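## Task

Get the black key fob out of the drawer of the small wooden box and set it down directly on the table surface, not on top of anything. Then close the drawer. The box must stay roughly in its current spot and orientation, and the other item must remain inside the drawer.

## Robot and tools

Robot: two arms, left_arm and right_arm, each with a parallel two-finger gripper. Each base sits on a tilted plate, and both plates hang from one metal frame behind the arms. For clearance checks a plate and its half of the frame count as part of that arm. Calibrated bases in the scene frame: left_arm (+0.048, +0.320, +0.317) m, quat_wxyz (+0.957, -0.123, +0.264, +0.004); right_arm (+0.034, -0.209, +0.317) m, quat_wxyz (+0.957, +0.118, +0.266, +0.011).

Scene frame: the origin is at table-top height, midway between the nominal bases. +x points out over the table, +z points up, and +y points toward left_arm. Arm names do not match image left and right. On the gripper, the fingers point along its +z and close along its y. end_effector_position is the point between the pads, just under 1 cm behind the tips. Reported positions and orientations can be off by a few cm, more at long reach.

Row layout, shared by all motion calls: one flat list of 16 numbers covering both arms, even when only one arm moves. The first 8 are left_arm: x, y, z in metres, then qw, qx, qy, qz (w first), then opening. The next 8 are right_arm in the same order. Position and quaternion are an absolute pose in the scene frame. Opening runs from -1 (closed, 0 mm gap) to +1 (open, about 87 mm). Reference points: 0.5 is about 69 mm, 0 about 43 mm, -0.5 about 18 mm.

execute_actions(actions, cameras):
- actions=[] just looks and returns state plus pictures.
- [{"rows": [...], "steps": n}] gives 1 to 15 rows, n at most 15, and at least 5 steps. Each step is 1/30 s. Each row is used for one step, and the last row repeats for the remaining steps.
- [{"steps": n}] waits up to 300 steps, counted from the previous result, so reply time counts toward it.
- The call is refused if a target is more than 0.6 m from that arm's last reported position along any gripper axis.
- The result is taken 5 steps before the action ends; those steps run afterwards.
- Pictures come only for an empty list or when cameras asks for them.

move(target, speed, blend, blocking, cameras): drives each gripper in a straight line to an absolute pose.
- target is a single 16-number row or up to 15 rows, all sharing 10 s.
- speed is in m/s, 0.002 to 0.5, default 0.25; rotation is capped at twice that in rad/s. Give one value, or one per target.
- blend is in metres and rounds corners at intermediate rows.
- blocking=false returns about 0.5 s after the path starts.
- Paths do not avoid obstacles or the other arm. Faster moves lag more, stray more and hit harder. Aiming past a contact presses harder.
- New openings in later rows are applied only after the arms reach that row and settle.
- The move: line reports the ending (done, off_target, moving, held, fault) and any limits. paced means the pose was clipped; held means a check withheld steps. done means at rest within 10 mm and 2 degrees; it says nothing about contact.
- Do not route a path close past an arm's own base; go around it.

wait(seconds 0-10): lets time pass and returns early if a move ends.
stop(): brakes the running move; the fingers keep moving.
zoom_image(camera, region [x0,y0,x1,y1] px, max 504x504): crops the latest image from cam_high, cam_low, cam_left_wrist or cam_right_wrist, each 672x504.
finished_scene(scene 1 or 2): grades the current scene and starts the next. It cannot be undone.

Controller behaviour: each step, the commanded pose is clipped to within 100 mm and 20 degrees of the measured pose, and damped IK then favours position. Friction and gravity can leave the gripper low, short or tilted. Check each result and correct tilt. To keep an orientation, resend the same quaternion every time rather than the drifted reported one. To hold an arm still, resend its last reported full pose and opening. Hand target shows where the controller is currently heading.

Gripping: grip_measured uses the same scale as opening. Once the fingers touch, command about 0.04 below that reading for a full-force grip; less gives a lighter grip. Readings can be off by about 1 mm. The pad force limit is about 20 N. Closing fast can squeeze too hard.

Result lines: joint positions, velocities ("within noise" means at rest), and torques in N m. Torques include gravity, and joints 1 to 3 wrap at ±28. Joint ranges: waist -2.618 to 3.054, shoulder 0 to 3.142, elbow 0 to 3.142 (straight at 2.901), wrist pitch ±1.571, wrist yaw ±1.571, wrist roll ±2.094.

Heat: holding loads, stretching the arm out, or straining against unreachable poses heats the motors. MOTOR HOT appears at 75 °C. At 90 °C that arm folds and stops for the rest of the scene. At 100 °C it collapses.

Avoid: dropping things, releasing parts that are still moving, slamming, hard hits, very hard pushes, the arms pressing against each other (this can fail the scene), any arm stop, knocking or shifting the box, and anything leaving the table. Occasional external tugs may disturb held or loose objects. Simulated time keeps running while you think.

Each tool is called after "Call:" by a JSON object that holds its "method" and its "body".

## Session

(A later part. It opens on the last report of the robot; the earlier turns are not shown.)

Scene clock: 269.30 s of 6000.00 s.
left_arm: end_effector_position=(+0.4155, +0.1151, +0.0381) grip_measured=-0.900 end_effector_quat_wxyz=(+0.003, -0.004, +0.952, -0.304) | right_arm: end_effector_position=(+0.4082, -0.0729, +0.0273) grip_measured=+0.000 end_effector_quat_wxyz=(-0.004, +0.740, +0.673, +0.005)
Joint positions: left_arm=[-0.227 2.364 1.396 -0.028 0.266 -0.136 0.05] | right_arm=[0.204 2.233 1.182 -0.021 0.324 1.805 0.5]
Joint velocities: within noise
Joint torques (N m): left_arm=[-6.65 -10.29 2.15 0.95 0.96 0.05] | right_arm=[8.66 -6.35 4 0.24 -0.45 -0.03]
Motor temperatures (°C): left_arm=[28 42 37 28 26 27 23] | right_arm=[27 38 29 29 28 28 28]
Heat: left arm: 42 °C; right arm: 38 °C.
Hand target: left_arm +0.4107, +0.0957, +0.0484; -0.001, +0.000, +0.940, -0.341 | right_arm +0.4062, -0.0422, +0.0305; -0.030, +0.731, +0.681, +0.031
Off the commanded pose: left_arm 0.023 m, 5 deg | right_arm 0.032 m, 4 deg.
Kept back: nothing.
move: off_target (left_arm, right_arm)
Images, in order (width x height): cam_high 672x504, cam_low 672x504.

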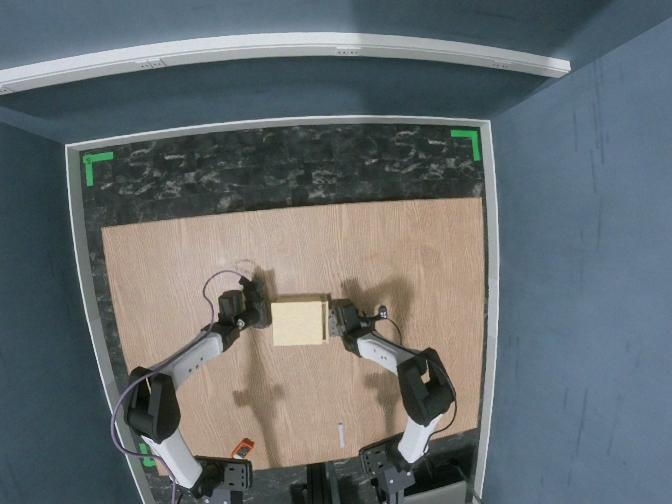

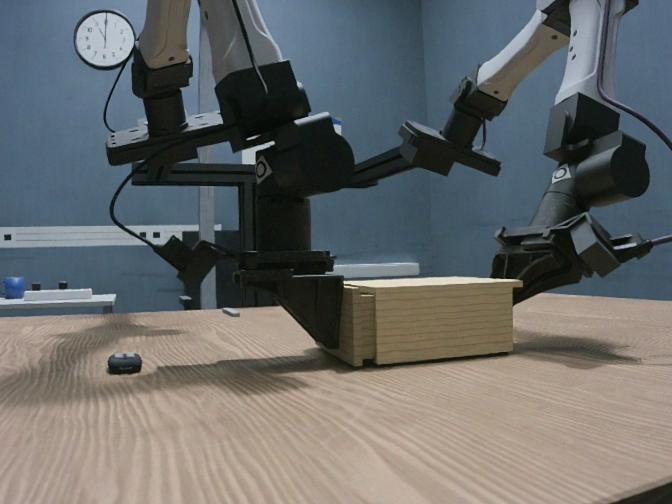

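Call:
{"method": "move", "body": {"target": [[0.411,0.095,0.048,0,0,0.94,-0.342,-0.9,0.4080,-0.0330,0.0290,-0.0297,0.7307,0.6813,0.0319,0.0]], "speed": 0.02, "cameras": ["cam_high","cam_low","cam_right_wrist"]}}

Call:
{"method": "zoom_image", "body": {"camera": "cam_low", "region": [280, 240, 540, 390]}}

Scene clock: 270.53 s of 6000.00 s.
left_arm: end_effector_position=(+0.4155, +0.1151, +0.0381) grip_measured=-0.900 end_effector_quat_wxyz=(+0.003, -0.004, +0.952, -0.304) | right_arm: end_effector_position=(+0.4085, -0.0679, +0.0264) grip_measured=+0.000 end_effector_quat_wxyz=(+0.000, +0.740, +0.673, +0.000)
Joint positions: left_arm=[-0.227 2.364 1.396 -0.028 0.266 -0.136 0.05] | right_arm=[0.22 2.246 1.2 -0.036 0.344 1.822 0.5]
Joint velocities: within noise
Joint torques (N m): left_arm=[-6.64 -10.3 2.14 0.95 0.95 0.05] | right_arm=[8.88 -6.31 4.01 0.27 -0.61 -0.06]
Motor temperatures (°C): left_arm=[28 43 36 28 26 27 23] | right_arm=[27 38 29 29 28 28 28]
Heat: left arm: 43 °C; right arm: 38 °C.
Hand target: left_arm +0.4107, +0.0957, +0.0484; -0.001, +0.000, +0.940, -0.341 | right_arm +0.4068, -0.0343, +0.0307; -0.030, +0.730, +0.682, +0.031
Off the commanded pose: left_arm 0.023 m, 5 deg | right_arm 0.035 m, 5 deg.
Kept back: nothing.
move: off_target (left_arm, right_arm)
camera_calibration:
cam_right_wrist: T_world_to_cam=[[-0.997281, 0.073693, -0.000570652, 0.41063], [0.046603, 0.636635, 0.769756, 0.0235662], [0.0570889, 0.767636, -0.638338, 0.182058], [0, 0, 0, 1]] pos_world=[0.398021, -0.185018, 0.0983086]
Images, in order (width x height): cam_high 672x504, cam_low 672x504, cam_right_wrist 672x504.

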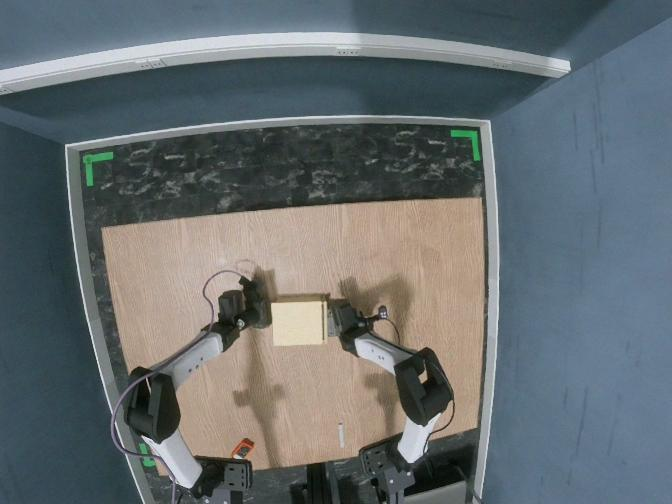

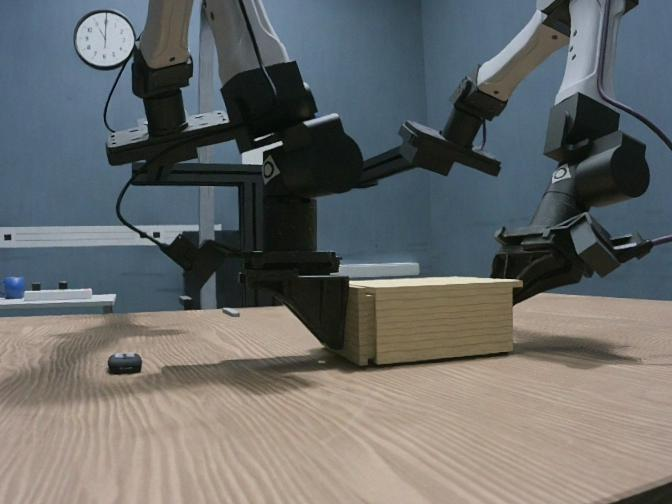

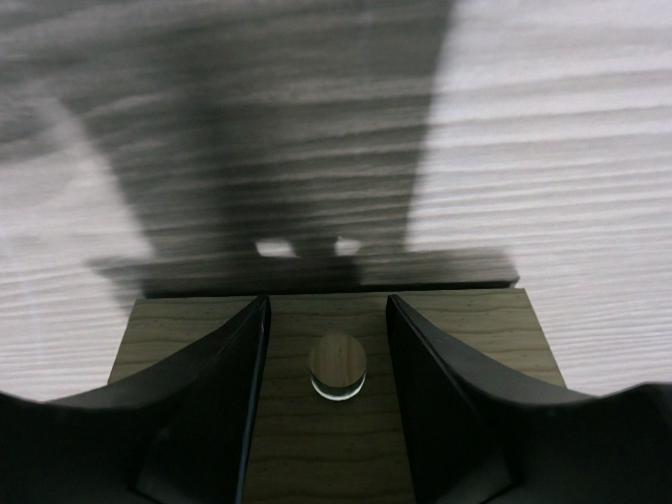

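Scaled by 1.938 from the camera's 672x504 image, which has a finer 960x720 frame.

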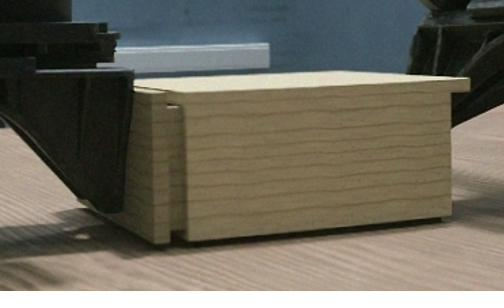

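Call:
{"method": "move", "body": {"target": [[0.411,0.095,0.048,0,0,0.94,-0.342,-0.9,0.4085,-0.0260,0.0290,-0.0297,0.7307,0.6813,0.0319,0.0]], "speed": 0.02, "cameras": ["cam_high","cam_low"]}}

Call:
{"method": "zoom_image", "body": {"camera": "cam_low", "region": [280, 240, 540, 390]}}

Scene clock: 271.60 s of 6000.00 s.
left_arm: end_effector_position=(+0.4155, +0.1151, +0.0381) grip_measured=-0.900 end_effector_quat_wxyz=(+0.003, -0.004, +0.952, -0.304) | right_arm: end_effector_position=(+0.4090, -0.0619, +0.0260) grip_measured=+0.000 end_effector_quat_wxyz=(+0.000, +0.740, +0.673, -0.001)
Joint positions: left_arm=[-0.227 2.364 1.396 -0.028 0.266 -0.136 0.05] | right_arm=[0.235 2.257 1.214 -0.045 0.353 1.837 0.5]
Joint velocities: within noise
Joint torques (N m): left_arm=[-6.64 -10.24 2.15 0.95 0.96 0.05] | right_arm=[9.14 -6.31 4.14 0.23 -0.59 -0.05]
Motor temperatures (°C): left_arm=[28 44 36 28 26 27 23] | right_arm=[27 38 29 29 28 28 28]
Heat: left arm: 44 °C; right arm: 38 °C.
Hand target: left_arm +0.4107, +0.0957, +0.0484; -0.001, +0.000, +0.940, -0.341 | right_arm +0.4072, -0.0274, +0.0308; -0.030, +0.730, +0.682, +0.031
Off the commanded pose: left_arm 0.023 m, 5 deg | right_arm 0.036 m, 5 deg.
Kept back: nothing.
move: off_target (left_arm, right_arm)
Images, in order (width x height): cam_high 672x504, cam_low 672x504.

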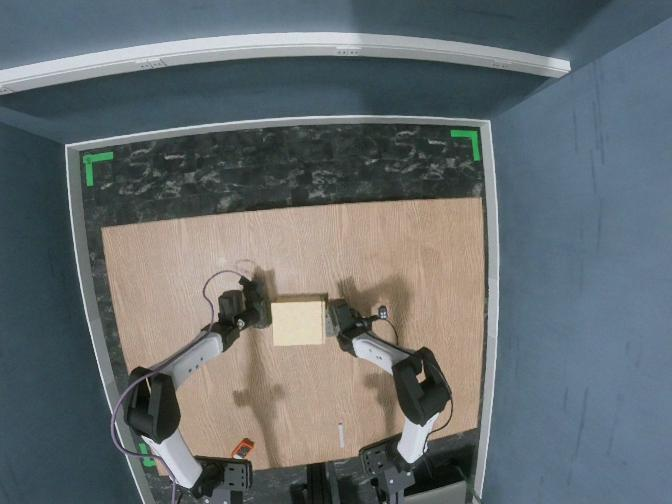

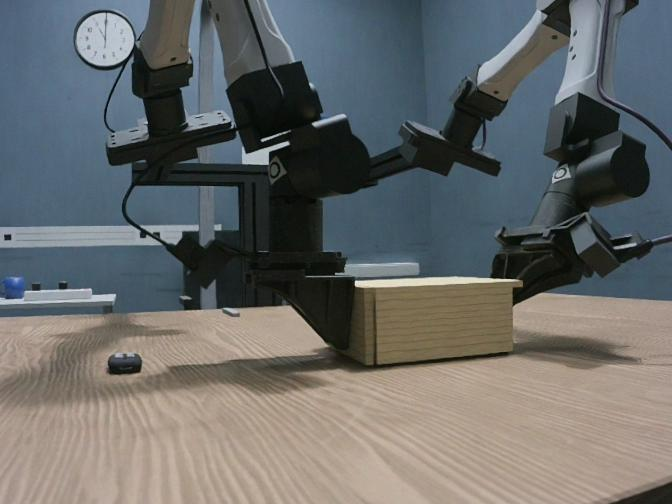

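Scaled by 1.938 from the camera's 672x504 image, which has a finer 960x720 frame.

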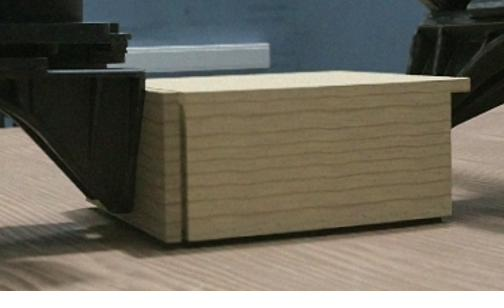

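Call:
{"method": "move", "body": {"target": [[0.411,0.095,0.048,0,0,0.94,-0.342,-0.9,0.4090,-0.0215,0.0290,-0.0297,0.7307,0.6813,0.0319,0.0]], "speed": 0.02, "cameras": ["cam_high","cam_low"]}}

Call:
{"method": "zoom_image", "body": {"camera": "cam_low", "region": [280, 240, 540, 390]}}

Scene clock: 272.53 s of 6000.00 s.
left_arm: end_effector_position=(+0.4155, +0.1151, +0.0381) grip_measured=-0.900 end_effector_quat_wxyz=(+0.003, -0.004, +0.952, -0.304) | right_arm: end_effector_position=(+0.4087, -0.0619, +0.0257) grip_measured=+0.000 end_effector_quat_wxyz=(+0.001, +0.740, +0.673, -0.005)
Joint positions: left_arm=[-0.227 2.364 1.396 -0.028 0.266 -0.136 0.05] | right_arm=[0.237 2.259 1.221 -0.056 0.359 1.841 0.5]
Joint velocities: within noise
Joint torques (N m): left_arm=[-6.65 -10.25 2.13 0.95 0.97 0.06] | right_arm=[9.76 -6.27 4.4 0.27 -0.6 0.01]
Motor temperatures (°C): left_arm=[28 44 36 28 26 27 23] | right_arm=[27 38 29 29 28 28 28]
Heat: left arm: 44 °C; right arm: 38 °C.
Hand target: left_arm +0.4107, +0.0957, +0.0484; -0.001, +0.000, +0.940, -0.341 | right_arm +0.4073, -0.0232, +0.0313; -0.030, +0.730, +0.682, +0.031
Off the commanded pose: left_arm 0.023 m, 5 deg | right_arm 0.041 m, 6 deg.
Kept back: nothing.
move: off_target (left_arm, right_arm)
Images, in order (width x height): cam_high 672x504, cam_low 672x504.

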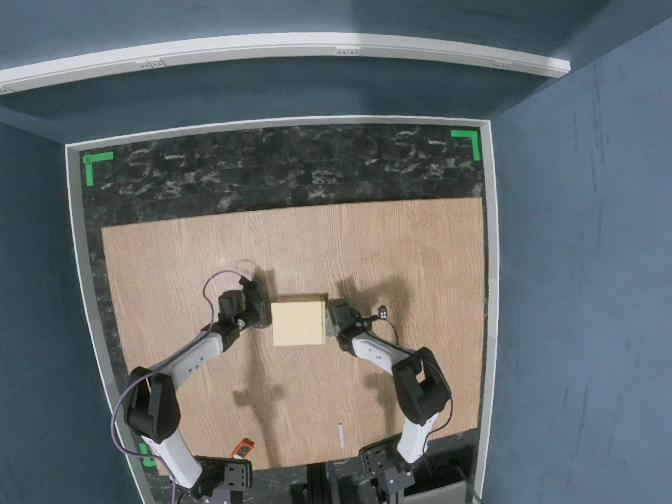

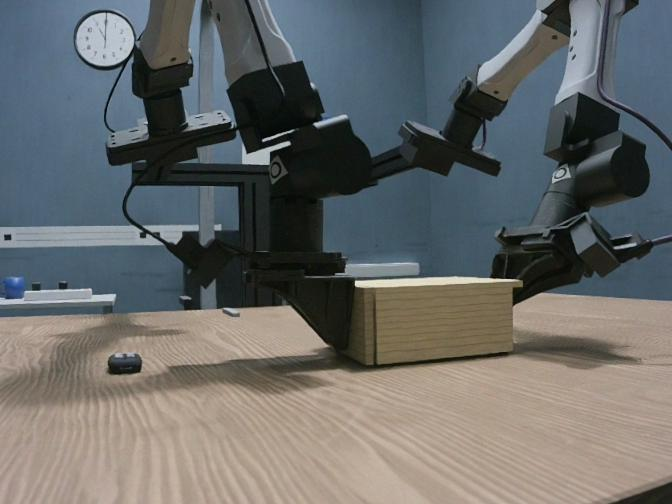

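Scaled by 1.938 from the camera's 672x504 image, which has a finer 960x720 frame.

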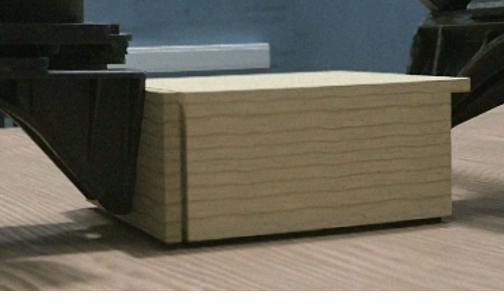

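Call:
{"method": "zoom_image", "body": {"camera": "cam_low", "region": [340, 265, 400, 375]}}

Call:
{"method": "zoom_image", "body": {"camera": "cam_high", "region": [255, 285, 345, 355]}}

Scaled by 4.582 from the camera's 672x504 image, which has a finer 960x720 frame.

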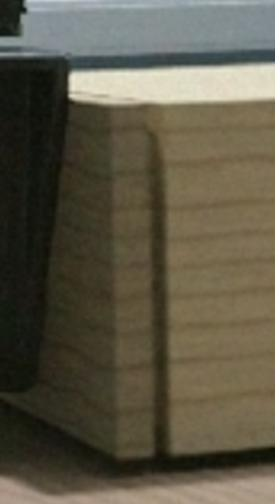

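Scaled by 5.600 from the camera's 672x504 image, which has a finer 960x720 frame.

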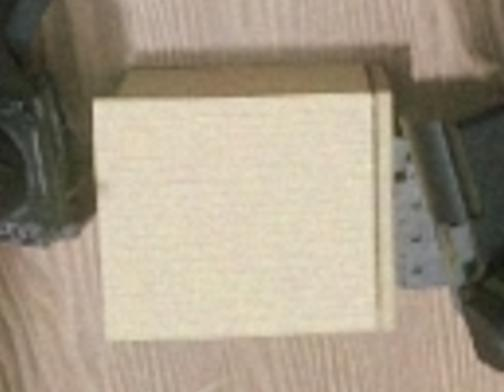

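Call:
{"method": "move", "body": {"target": [[0.411,0.095,0.048,0,0,0.94,-0.342,-0.9,0.4090,-0.0150,0.0310,-0.0297,0.7307,0.6813,0.0319,0.0]], "speed": 0.02, "cameras": ["cam_high","cam_low"]}}

Call:
{"method": "zoom_image", "body": {"camera": "cam_low", "region": [340, 265, 400, 375]}}

Call:
{"method": "zoom_image", "body": {"camera": "cam_high", "region": [255, 285, 345, 355]}}

Scene clock: 273.90 s of 6000.00 s.
left_arm: end_effector_position=(+0.4155, +0.1151, +0.0381) grip_measured=-0.900 end_effector_quat_wxyz=(+0.003, -0.004, +0.952, -0.304) | right_arm: end_effector_position=(+0.4090, -0.0586, +0.0267) grip_measured=+0.000 end_effector_quat_wxyz=(+0.005, +0.740, +0.672, -0.009)
Joint positions: left_arm=[-0.227 2.364 1.396 -0.028 0.266 -0.135 0.05] | right_arm=[0.25 2.263 1.229 -0.067 0.376 1.855 0.5]
Joint velocities: within noise
Joint torques (N m): left_arm=[-6.67 -10.28 2.17 0.94 0.95 0.06] | right_arm=[10.19 -6.3 4.44 0.27 -0.73 0.02]
Motor temperatures (°C): left_arm=[28 45 36 28 26 27 23] | right_arm=[27 38 29 29 28 28 28]
Heat: left arm: 45 °C; right arm: 38 °C.
Hand target: left_arm +0.4107, +0.0957, +0.0484; -0.001, +0.000, +0.940, -0.341 | right_arm +0.4072, -0.0170, +0.0335; -0.030, +0.730, +0.682, +0.031
Off the commanded pose: left_arm 0.023 m, 5 deg | right_arm 0.044 m, 6 deg.
Kept back: nothing.
move: off_target (left_arm, right_arm)
Images, in order (width x height): cam_high 672x504, cam_low 672x504.

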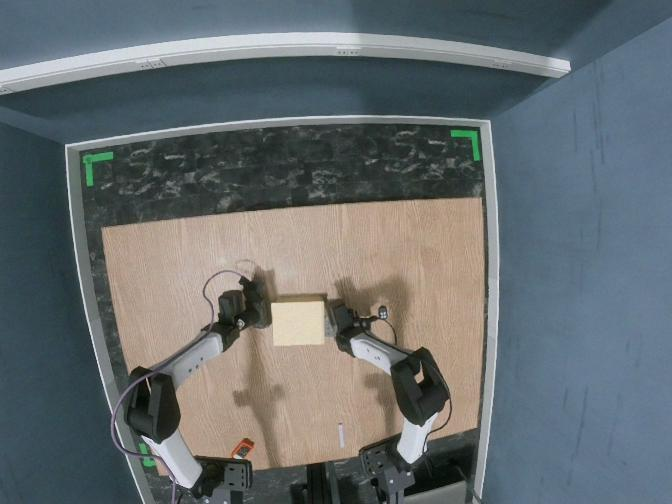

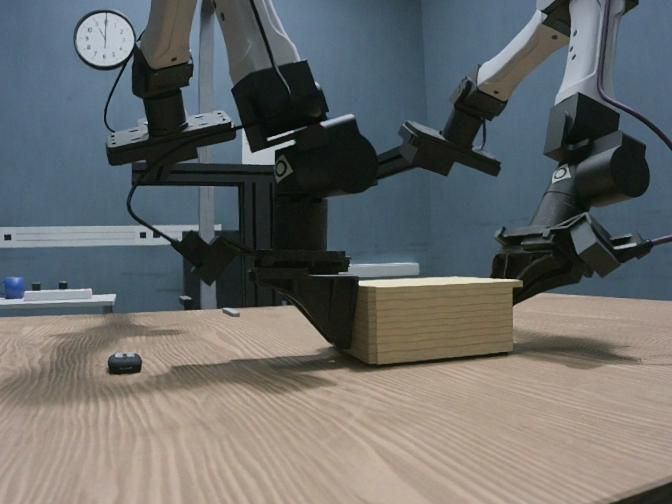

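Scaled by 4.582 from the camera's 672x504 image, which has a finer 960x720 frame.

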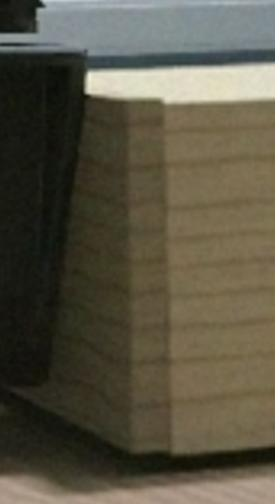

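Scaled by 5.600 from the camera's 672x504 image, which has a finer 960x720 frame.

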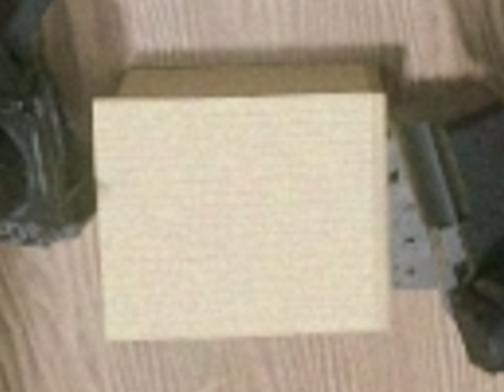

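Call:
{"method": "move", "body": {"target": [[0.4150,0.113,0.045,0,0,0.94,-0.342,-0.9,0.4075,-0.0650,0.0310,-0.0297,0.7307,0.6813,0.0319,0.0],[0.4150,0.113,0.045,0,0,0.94,-0.342,-0.9,0.4040,-0.1500,0.0400,-0.0297,0.7307,0.6813,0.0319,0.0]], "speed": [0.03,0.06], "blend": 0.005}}

Scene clock: 277.47 s of 6000.00 s.
left_arm: end_effector_position=(+0.4161, +0.1163, +0.0396) grip_measured=-0.900 end_effector_quat_wxyz=(+0.004, +0.001, +0.947, -0.322) | right_arm: end_effector_position=(+0.3897, -0.1450, +0.0285) grip_measured=+0.000 end_effector_quat_wxyz=(-0.042, +0.730, +0.682, +0.014)
Joint positions: left_arm=[-0.211 2.364 1.396 -0.028 0.312 -0.114 0.05] | right_arm=[-0.009 2.139 1.069 0.008 0.15 1.594 0.5]
Joint velocities: within noise
Joint torques (N m): left_arm=[-4.16 -10.88 2.54 0.68 0.78 0.21] | right_arm=[2.14 -11.32 0.91 0.09 -0.06 -0.23]
Motor temperatures (°C): left_arm=[28 47 36 28 26 27 23] | right_arm=[27 38 29 29 28 28 28]
Heat: left arm: 47 °C; right arm: 38 °C.
Hand target: left_arm +0.4150, +0.1131, +0.0450; +0.000, +0.000, +0.940, -0.342 | right_arm +0.4039, -0.1498, +0.0397; -0.030, +0.731, +0.681, +0.032
Off the commanded pose: left_arm 0.006 m, 2 deg | right_arm 0.019 m, 2 deg.
Kept back: nothing.
move: off_target (right_arm)
camera_calibration:
cam_left_wrist: T_world_to_cam=[[-0.0066252, -0.79973, 0.600323, 0.0700491], [-0.666333, 0.451166, 0.593675, 0.225925], [-0.745625, -0.396082, -0.535876, 0.518461], [0, 0, 0, 1]] pos_world=[0.537583, 0.159444, 0.101653]
cam_right_wrist: T_world_to_cam=[[-0.998264, 0.0445068, 0.0385804, 0.392564], [0.0571496, 0.573355, 0.817311, 0.0572591], [0.0142556, 0.818097, -0.574903, 0.26593], [0, 0, 0, 1]] pos_world=[0.384819, -0.267859, 0.0909404]

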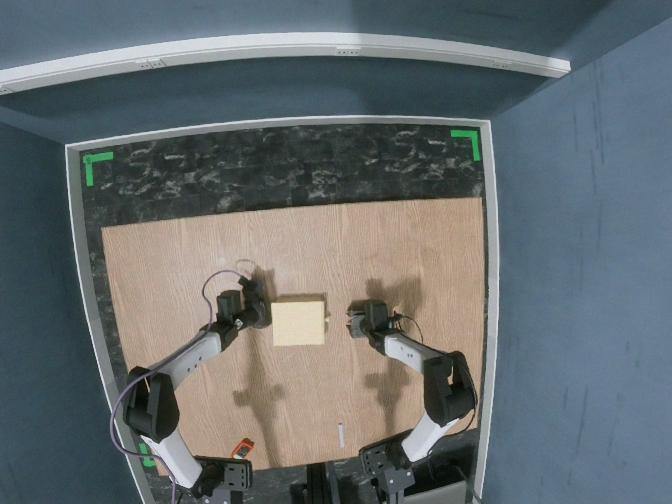

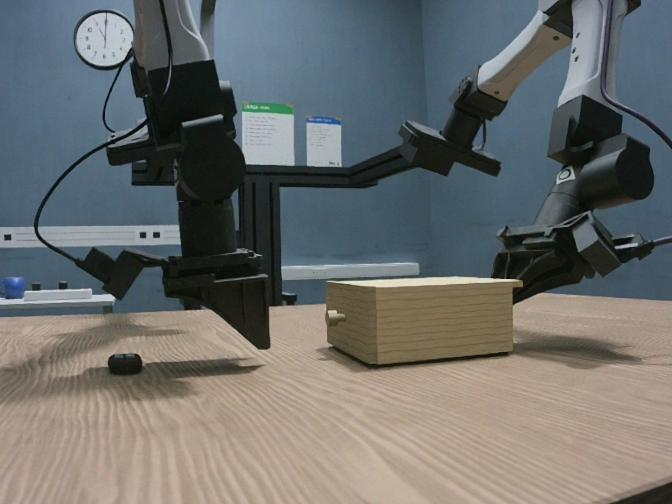

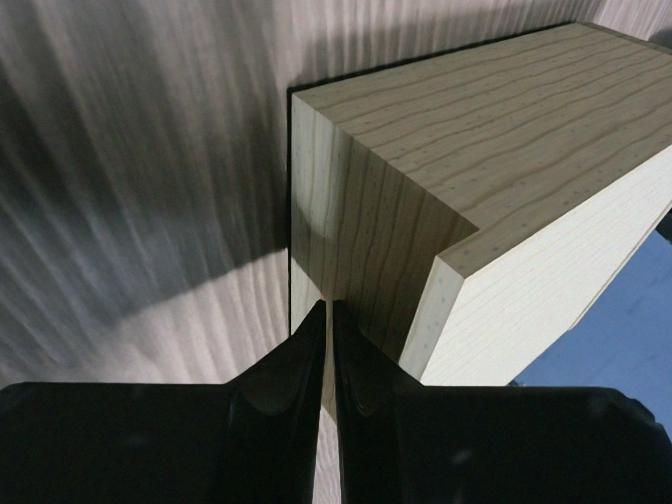

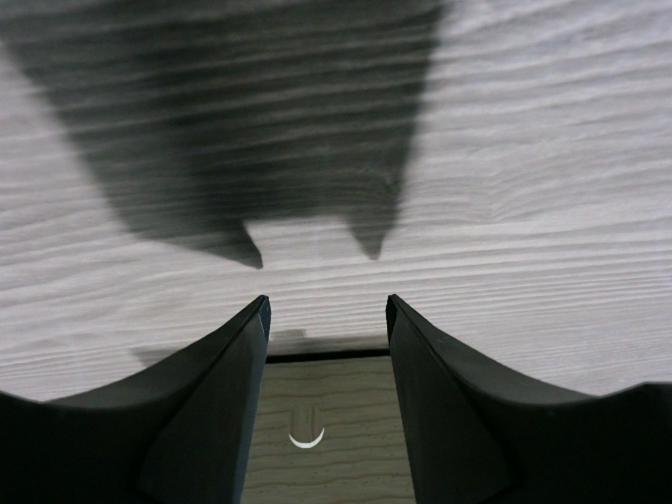

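Call:
{"method": "move", "body": {"target": [[0.4150,0.1130,0.0450,0,0,0.94,-0.342,-0.9,0.4040,-0.1500,0.1600,-0.0297,0.7307,0.6813,0.0319,0.0]], "speed": 0.1}}

Scene clock: 280.23 s of 6000.00 s.
left_arm: end_effector_position=(+0.4161, +0.1164, +0.0396) grip_measured=-0.900 end_effector_quat_wxyz=(+0.004, +0.001, +0.947, -0.322) | right_arm: end_effector_position=(+0.4008, -0.1493, +0.1499) grip_measured=+0.000 end_effector_quat_wxyz=(-0.038, +0.729, +0.683, +0.028)
Joint positions: left_arm=[-0.211 2.364 1.396 -0.028 0.312 -0.114 0.05] | right_arm=[0.059 1.702 0.961 -0.306 0.171 1.648 0.5]
Joint velocities: within noise
Joint torques (N m): left_arm=[-4.14 -10.92 2.47 0.69 0.77 0.2] | right_arm=[3.48 -10.09 3.25 0.01 0.12 0.03]
Motor temperatures (°C): left_arm=[28 48 36 28 26 27 23] | right_arm=[27 39 29 29 28 28 28]
Heat: left arm: 48 °C; right arm: 39 °C.
Hand target: left_arm +0.4150, +0.1131, +0.0450; +0.000, +0.000, +0.940, -0.341 | right_arm +0.4039, -0.1499, +0.1596; -0.030, +0.731, +0.681, +0.032
Off the commanded pose: left_arm 0.006 m, 2 deg | right_arm 0.011 m, 1 deg.
Kept back: nothing.
move: off_target (right_arm)
camera_calibration:
cam_left_wrist: T_world_to_cam=[[-0.00700662, -0.79973, 0.600319, 0.0702238], [-0.666335, 0.451366, 0.593521, 0.225909], [-0.74562, -0.395855, -0.536051, 0.51844], [0, 0, 0, 1]] pos_world=[0.537582, 0.159419, 0.101671]
cam_right_wrist: T_world_to_cam=[[-0.998936, 0.0442059, 0.0131297, 0.40321], [0.0357583, 0.562754, 0.825851, -0.0344354], [0.0291187, 0.825441, -0.563736, 0.332566], [0, 0, 0, 1]] pos_world=[0.394329, -0.272959, 0.210624]

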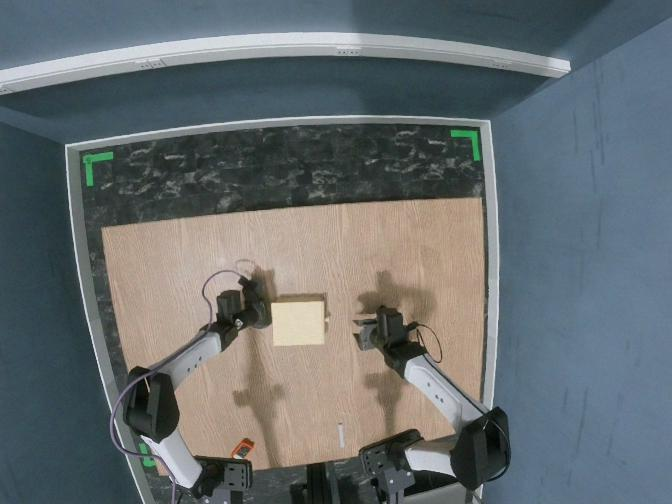

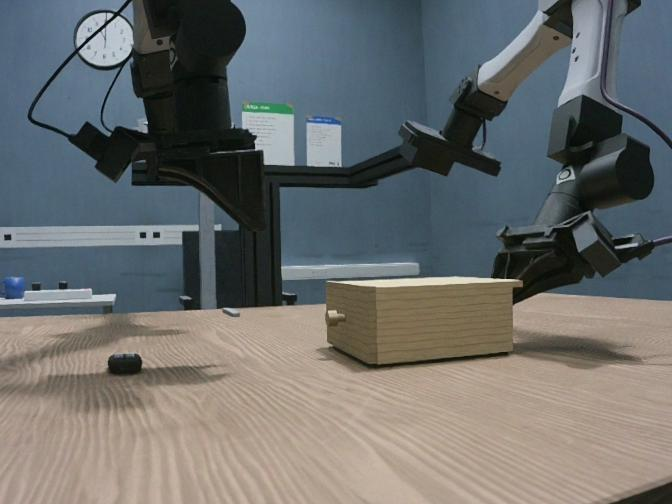

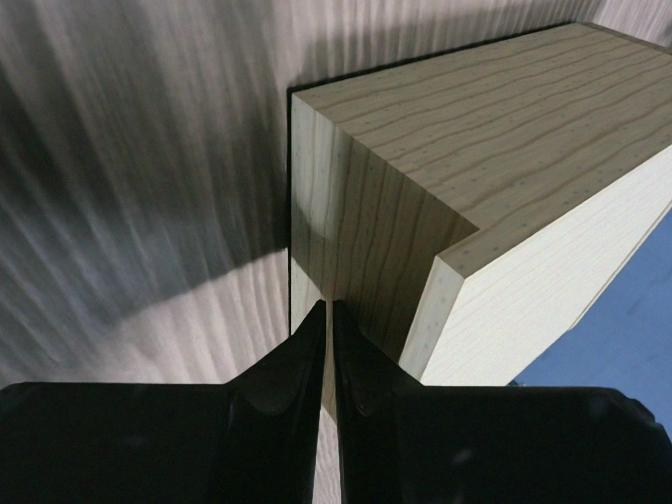

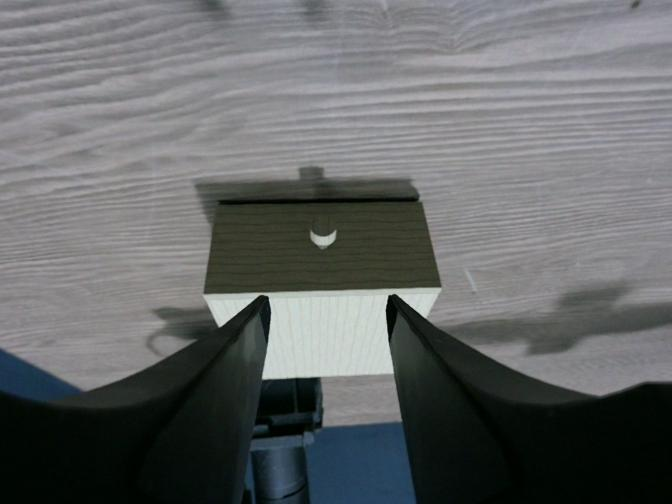

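Call:
{"method": "move", "body": {"target": [[0.4150,0.1000,0.0470,0,0,0.94,-0.342,-0.9,0.4040,-0.1500,0.1600,-0.0297,0.7307,0.6813,0.0319,0.0]], "speed": 0.02}}

Call:
{"method": "zoom_image", "body": {"camera": "cam_high", "region": [260, 270, 440, 400]}}

Scene clock: 281.37 s of 6000.00 s.
left_arm: end_effector_position=(+0.4160, +0.1159, +0.0399) grip_measured=-0.900 end_effector_quat_wxyz=(+0.003, -0.002, +0.947, -0.322) | right_arm: end_effector_position=(+0.4003, -0.1494, +0.1499) grip_measured=+0.000 end_effector_quat_wxyz=(-0.038, +0.729, +0.683, +0.027)
Joint positions: left_arm=[-0.212 2.364 1.396 -0.028 0.311 -0.12 0.05] | right_arm=[0.059 1.702 0.961 -0.308 0.171 1.648 0.5]
Joint velocities: within noise
Joint torques (N m): left_arm=[-6.79 -10.17 3.41 0.76 0.63 -0.01] | right_arm=[3.54 -10.17 3.21 -0.05 0.11 -0.07]
Motor temperatures (°C): left_arm=[28 49 36 28 26 27 23] | right_arm=[27 39 29 29 28 28 28]
Heat: left arm: 49 °C; right arm: 39 °C.
Hand target: left_arm +0.4147, +0.1003, +0.0472; +0.000, +0.000, +0.940, -0.342 | right_arm +0.4038, -0.1499, +0.1596; -0.030, +0.731, +0.681, +0.032
Off the commanded pose: left_arm 0.017 m, 2 deg | right_arm 0.011 m, 1 deg.
Kept back: nothing.
move: off_target (left_arm, right_arm)
camera_calibration:
cam_left_wrist: T_world_to_cam=[[-0.00151553, -0.799717, 0.600375, 0.0673884], [-0.666151, 0.448577, 0.595837, 0.226083], [-0.745815, -0.399037, -0.533412, 0.518676], [0, 0, 0, 1]] pos_world=[0.537544, 0.159447, 0.101501]
cam_right_wrist: T_world_to_cam=[[-0.998915, 0.044088, 0.0149817, 0.402443], [0.0372342, 0.563091, 0.825555, -0.0348561], [0.027961, 0.825218, -0.564122, 0.333112], [0, 0, 0, 1]] pos_world=[0.39399, -0.273006, 0.210662]

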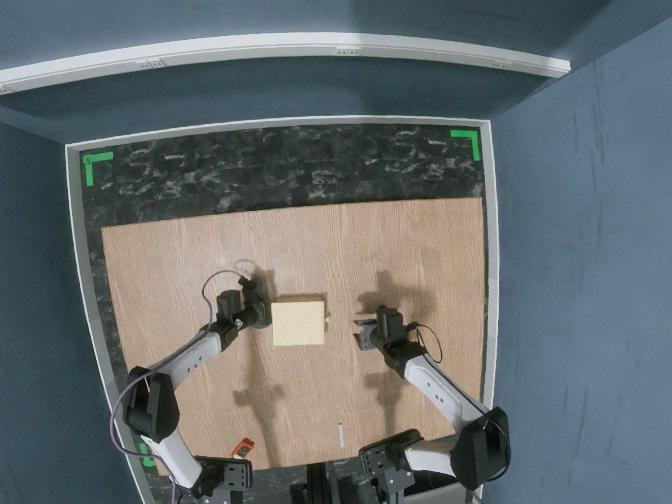

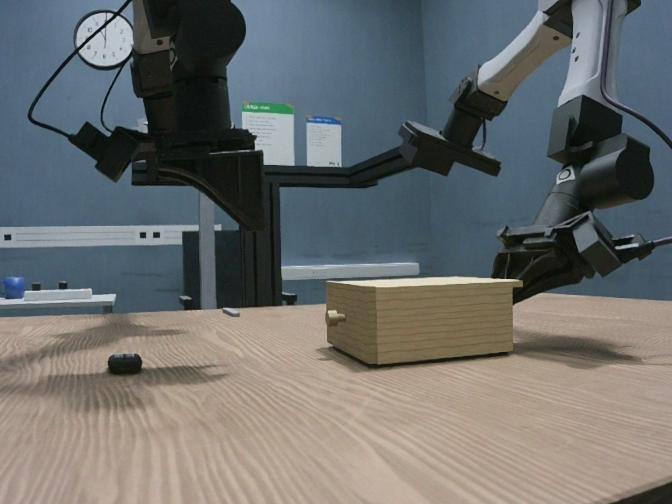

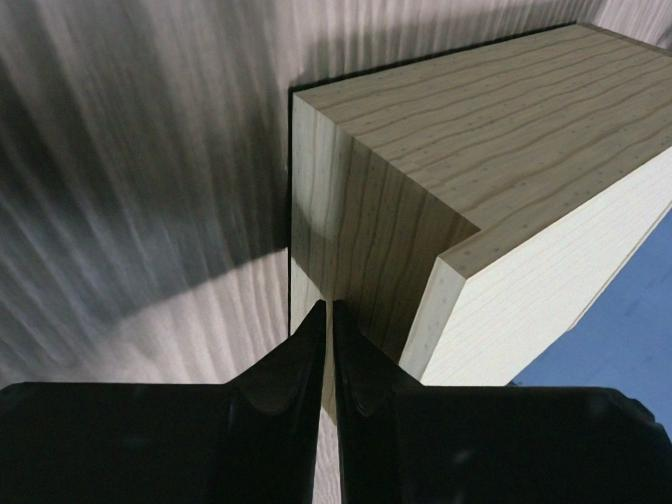

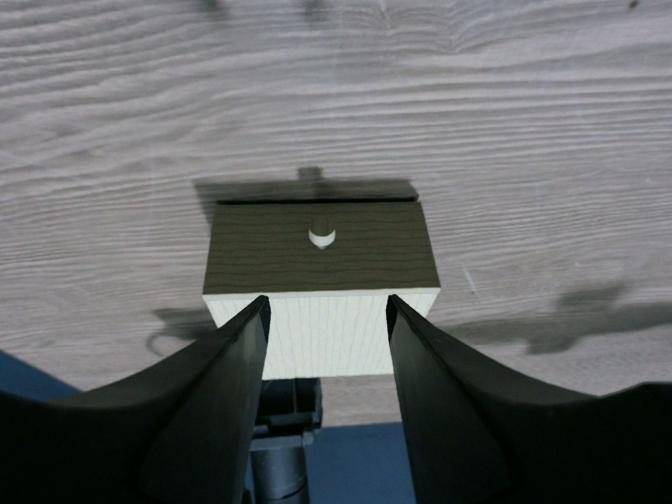

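Scaled by 2.800 from the camera's 672x504 image, which has a finer 960x720 frame.

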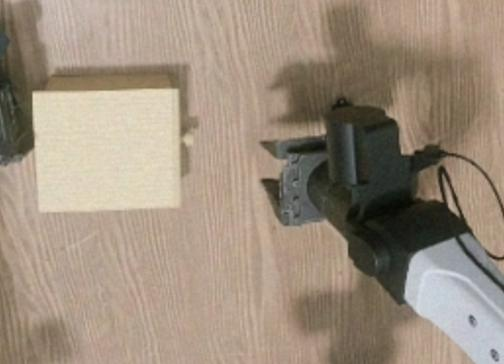

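Call:
{"method": "move", "body": {"target": [[0.4150,0.0900,0.0480,0,0,0.94,-0.342,-0.9,0.4040,-0.1500,0.1600,-0.0297,0.7307,0.6813,0.0319,0.0]], "speed": 0.02, "cameras": ["cam_high", "cam_low"]}}

Scene clock: 282.50 s of 6000.00 s.
left_arm: end_effector_position=(+0.4167, +0.1069, +0.0432) grip_measured=-0.900 end_effector_quat_wxyz=(+0.004, -0.001, +0.948, -0.319) | right_arm: end_effector_position=(+0.4003, -0.1494, +0.1499) grip_measured=+0.000 end_effector_quat_wxyz=(-0.038, +0.729, +0.683, +0.027)
Joint positions: left_arm=[-0.237 2.364 1.402 -0.028 0.291 -0.139 0.05] | right_arm=[0.059 1.702 0.961 -0.308 0.171 1.648 0.5]
Joint velocities: within noise
Joint torques (N m): left_arm=[-6.69 -9.4 3.88 0.85 0.7 0.03] | right_arm=[3.56 -10.17 3.29 -0.05 0.13 -0.01]
Motor temperatures (°C): left_arm=[28 49 36 28 26 27 23] | right_arm=[27 39 28 29 28 28 28]
Heat: left arm: 49 °C; right arm: 39 °C.
Hand target: left_arm +0.4147, +0.0904, +0.0484; +0.000, +0.000, +0.940, -0.342 | right_arm +0.4039, -0.1499, +0.1596; -0.030, +0.731, +0.681, +0.032
Off the commanded pose: left_arm 0.018 m, 3 deg | right_arm 0.011 m, 1 deg.
Kept back: nothing.
move: off_target (left_arm, right_arm)
Images, in order (width x height): cam_high 672x504, cam_low 672x504.

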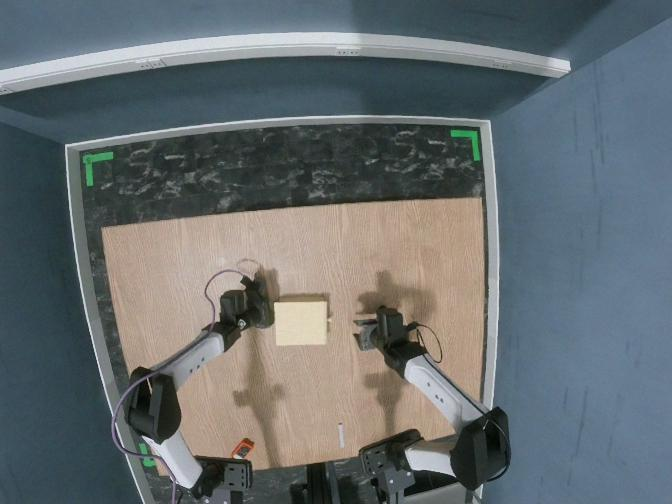

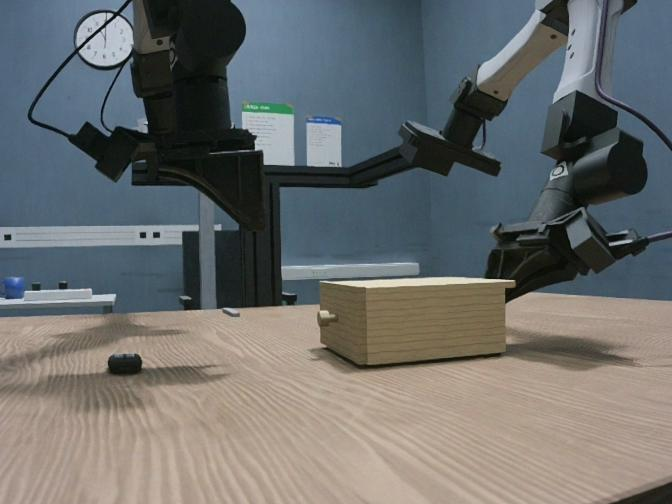

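Call:
{"method": "move", "body": {"target": [[0.4140,0.0790,0.0490,0,0,0.94,-0.342,-0.9,0.4040,-0.1500,0.1600,-0.0297,0.7307,0.6813,0.0319,0.0]], "speed": 0.02, "cameras": ["cam_high", "cam_low"]}}

Call:
{"method": "zoom_image", "body": {"camera": "cam_low", "region": [280, 240, 560, 400]}}

Call:
{"method": "zoom_image", "body": {"camera": "cam_high", "region": [260, 270, 440, 400]}}

Scene clock: 283.67 s of 6000.00 s.
left_arm: end_effector_position=(+0.4172, +0.0967, +0.0467) grip_measured=-0.900 end_effector_quat_wxyz=(+0.004, -0.001, +0.948, -0.319) | right_arm: end_effector_position=(+0.4002, -0.1494, +0.1499) grip_measured=+0.000 end_effector_quat_wxyz=(-0.038, +0.729, +0.683, +0.027)
Joint positions: left_arm=[-0.261 2.367 1.411 -0.028 0.278 -0.16 0.05] | right_arm=[0.059 1.702 0.961 -0.308 0.171 1.648 0.5]
Joint velocities: within noise
Joint torques (N m): left_arm=[-6.87 -8.83 3.99 0.97 0.68 -0.02] | right_arm=[3.49 -10.19 3.21 -0.06 0.13 -0.05]
Motor temperatures (°C): left_arm=[28 49 36 28 26 27 23] | right_arm=[27 39 28 29 28 28 28]
Heat: left arm: 49 °C; right arm: 39 °C.
Hand target: left_arm +0.4136, +0.0796, +0.0495; +0.000, +0.000, +0.940, -0.342 | right_arm +0.4038, -0.1499, +0.1596; -0.030, +0.731, +0.681, +0.032
Off the commanded pose: left_arm 0.018 m, 3 deg | right_arm 0.011 m, 1 deg.
Kept back: nothing.
move: off_target (left_arm, right_arm)
Images, in order (width x height): cam_high 672x504, cam_low 672x504.

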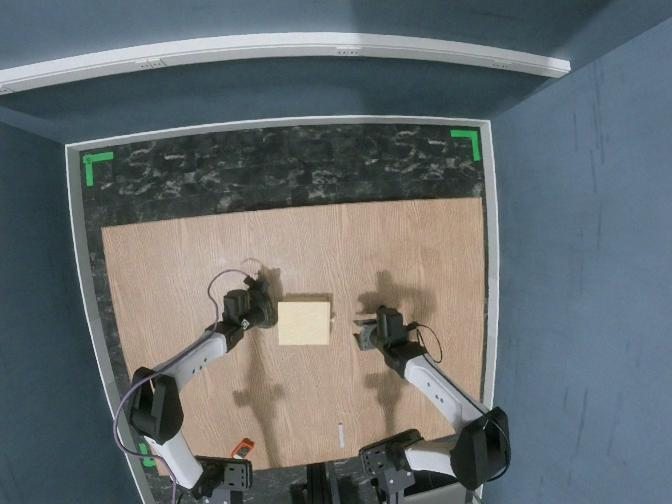

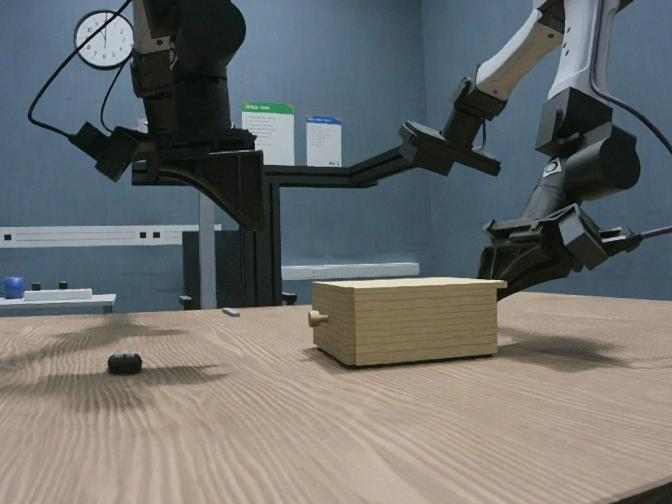

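Scaled by 1.800 from the camera's 672x504 image, which has a finer 960x720 frame.

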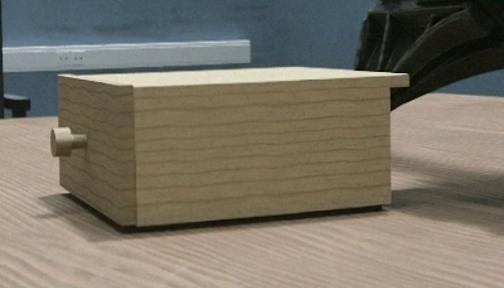

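Scaled by 2.800 from the camera's 672x504 image, which has a finer 960x720 frame.

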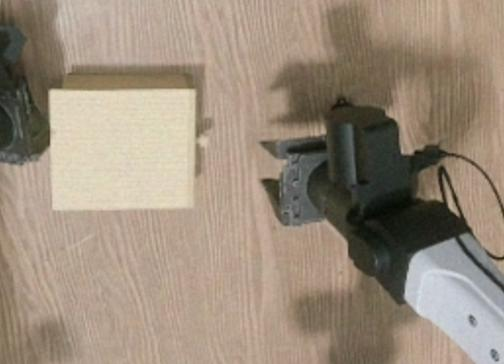

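Call:
{"method": "move", "body": {"target": [[0.4140,0.1500,0.0520,0,0,0.94,-0.342,-0.9,0.4040,-0.1500,0.1600,-0.0297,0.7307,0.6813,0.0319,0.0],[0.3900,0.1900,0.1400,0,0,0.94,-0.342,-0.9,0.4040,-0.1500,0.1600,-0.0297,0.7307,0.6813,0.0319,0.0]], "speed": 0.1, "blend": 0.02}}

Call:
{"method": "zoom_image", "body": {"camera": "cam_low", "region": [280, 240, 560, 400]}}

Call:
{"method": "zoom_image", "body": {"camera": "cam_high", "region": [260, 270, 440, 400]}}

Scene clock: 286.27 s of 6000.00 s.
left_arm: end_effector_position=(+0.3896, +0.1859, +0.1338) grip_measured=-0.900 end_effector_quat_wxyz=(-0.002, +0.001, +0.941, -0.337) | right_arm: end_effector_position=(+0.4002, -0.1494, +0.1499) grip_measured=+0.000 end_effector_quat_wxyz=(-0.038, +0.729, +0.683, +0.027)
Joint positions: left_arm=[-0.11 1.942 1.08 -0.176 0.398 -0.023 0.05] | right_arm=[0.059 1.702 0.961 -0.308 0.171 1.648 0.5]
Joint velocities: within noise
Joint torques (N m): left_arm=[-2.19 -11.33 2.3 0.47 0.52 0.31] | right_arm=[3.58 -10.14 3.29 -0.04 0.15 -0.02]
Motor temperatures (°C): left_arm=[28 50 36 28 26 27 23] | right_arm=[27 39 28 29 28 28 28]
Heat: left arm: 50 °C; right arm: 39 °C.
Hand target: left_arm +0.3899, +0.1898, +0.1398; +0.000, +0.000, +0.940, -0.342 | right_arm +0.4039, -0.1499, +0.1596; -0.030, +0.731, +0.681, +0.032
Off the commanded pose: left_arm 0.007 m, 1 deg | right_arm 0.011 m, 1 deg.
Kept back: nothing.
move: off_target (right_arm)
camera_calibration:
cam_left_wrist: T_world_to_cam=[[-0.00238059, -0.780347, 0.625343, 0.0603697], [-0.657343, 0.472474, 0.587084, 0.1144], [-0.753587, -0.409667, -0.51408, 0.5794], [0, 0, 0, 1]] pos_world=[0.511972, 0.230419, 0.192944]
cam_right_wrist: T_world_to_cam=[[-0.998897, 0.0443677, 0.0153846, 0.402336], [0.0377251, 0.563088, 0.825536, -0.0350457], [0.0279642, 0.825205, -0.56414, 0.333116], [0, 0, 0, 1]] pos_world=[0.393899, -0.273006, 0.210666]

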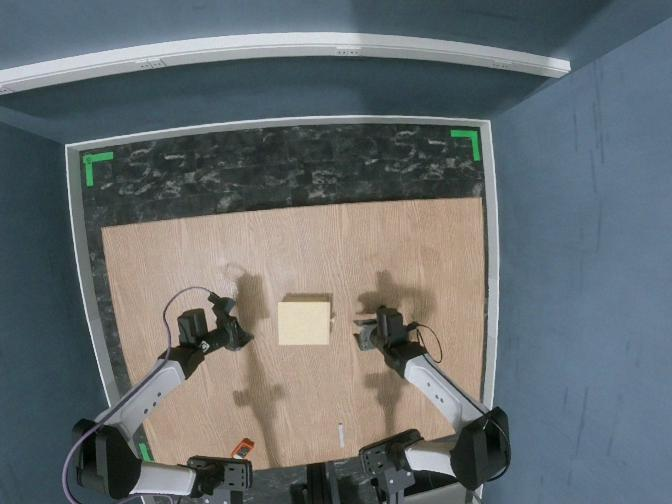

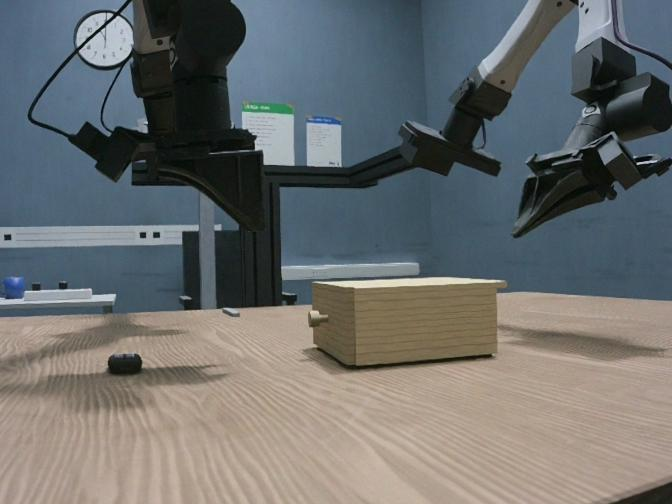

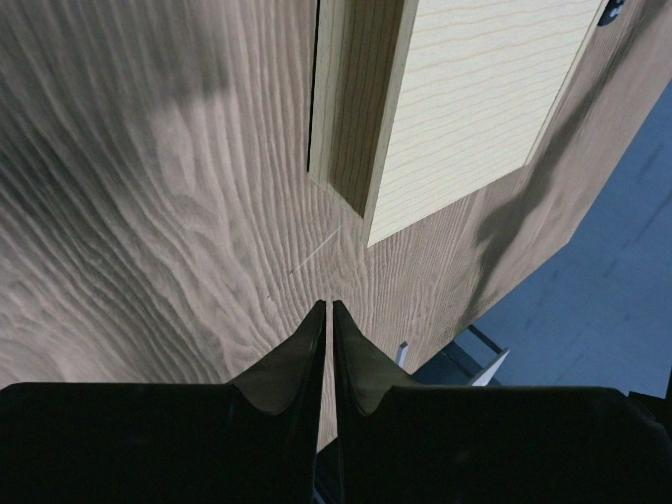

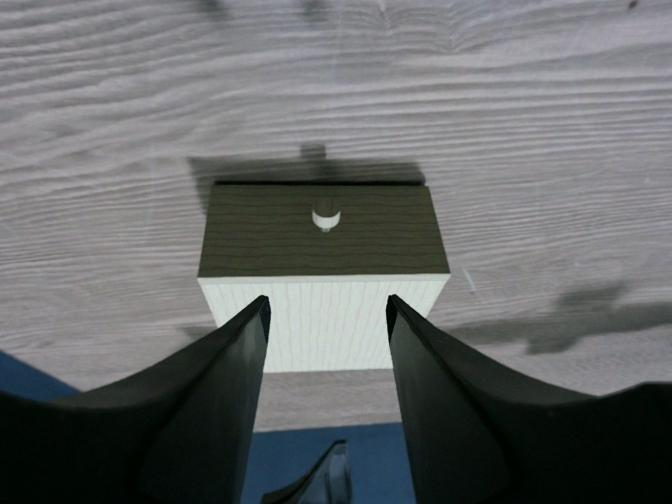

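Scaled by 1.800 from the camera's 672x504 image, which has a finer 960x720 frame.

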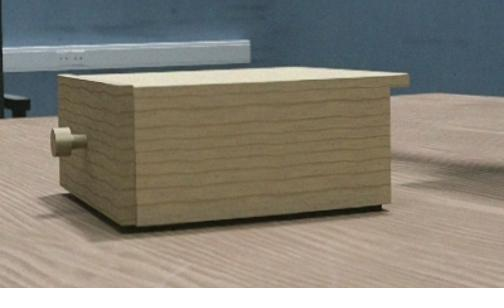

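Scaled by 2.800 from the camera's 672x504 image, which has a finer 960x720 frame.

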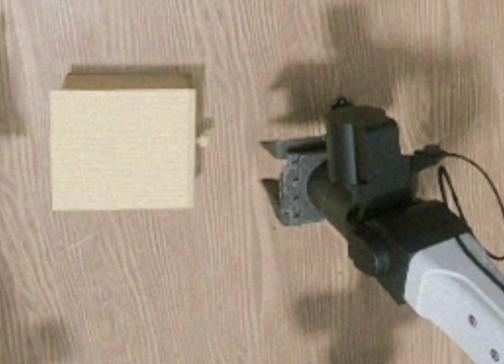

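Call:
{"method": "finished_scene", "body": {"scene": 1}}

The scene is finished: the task was done.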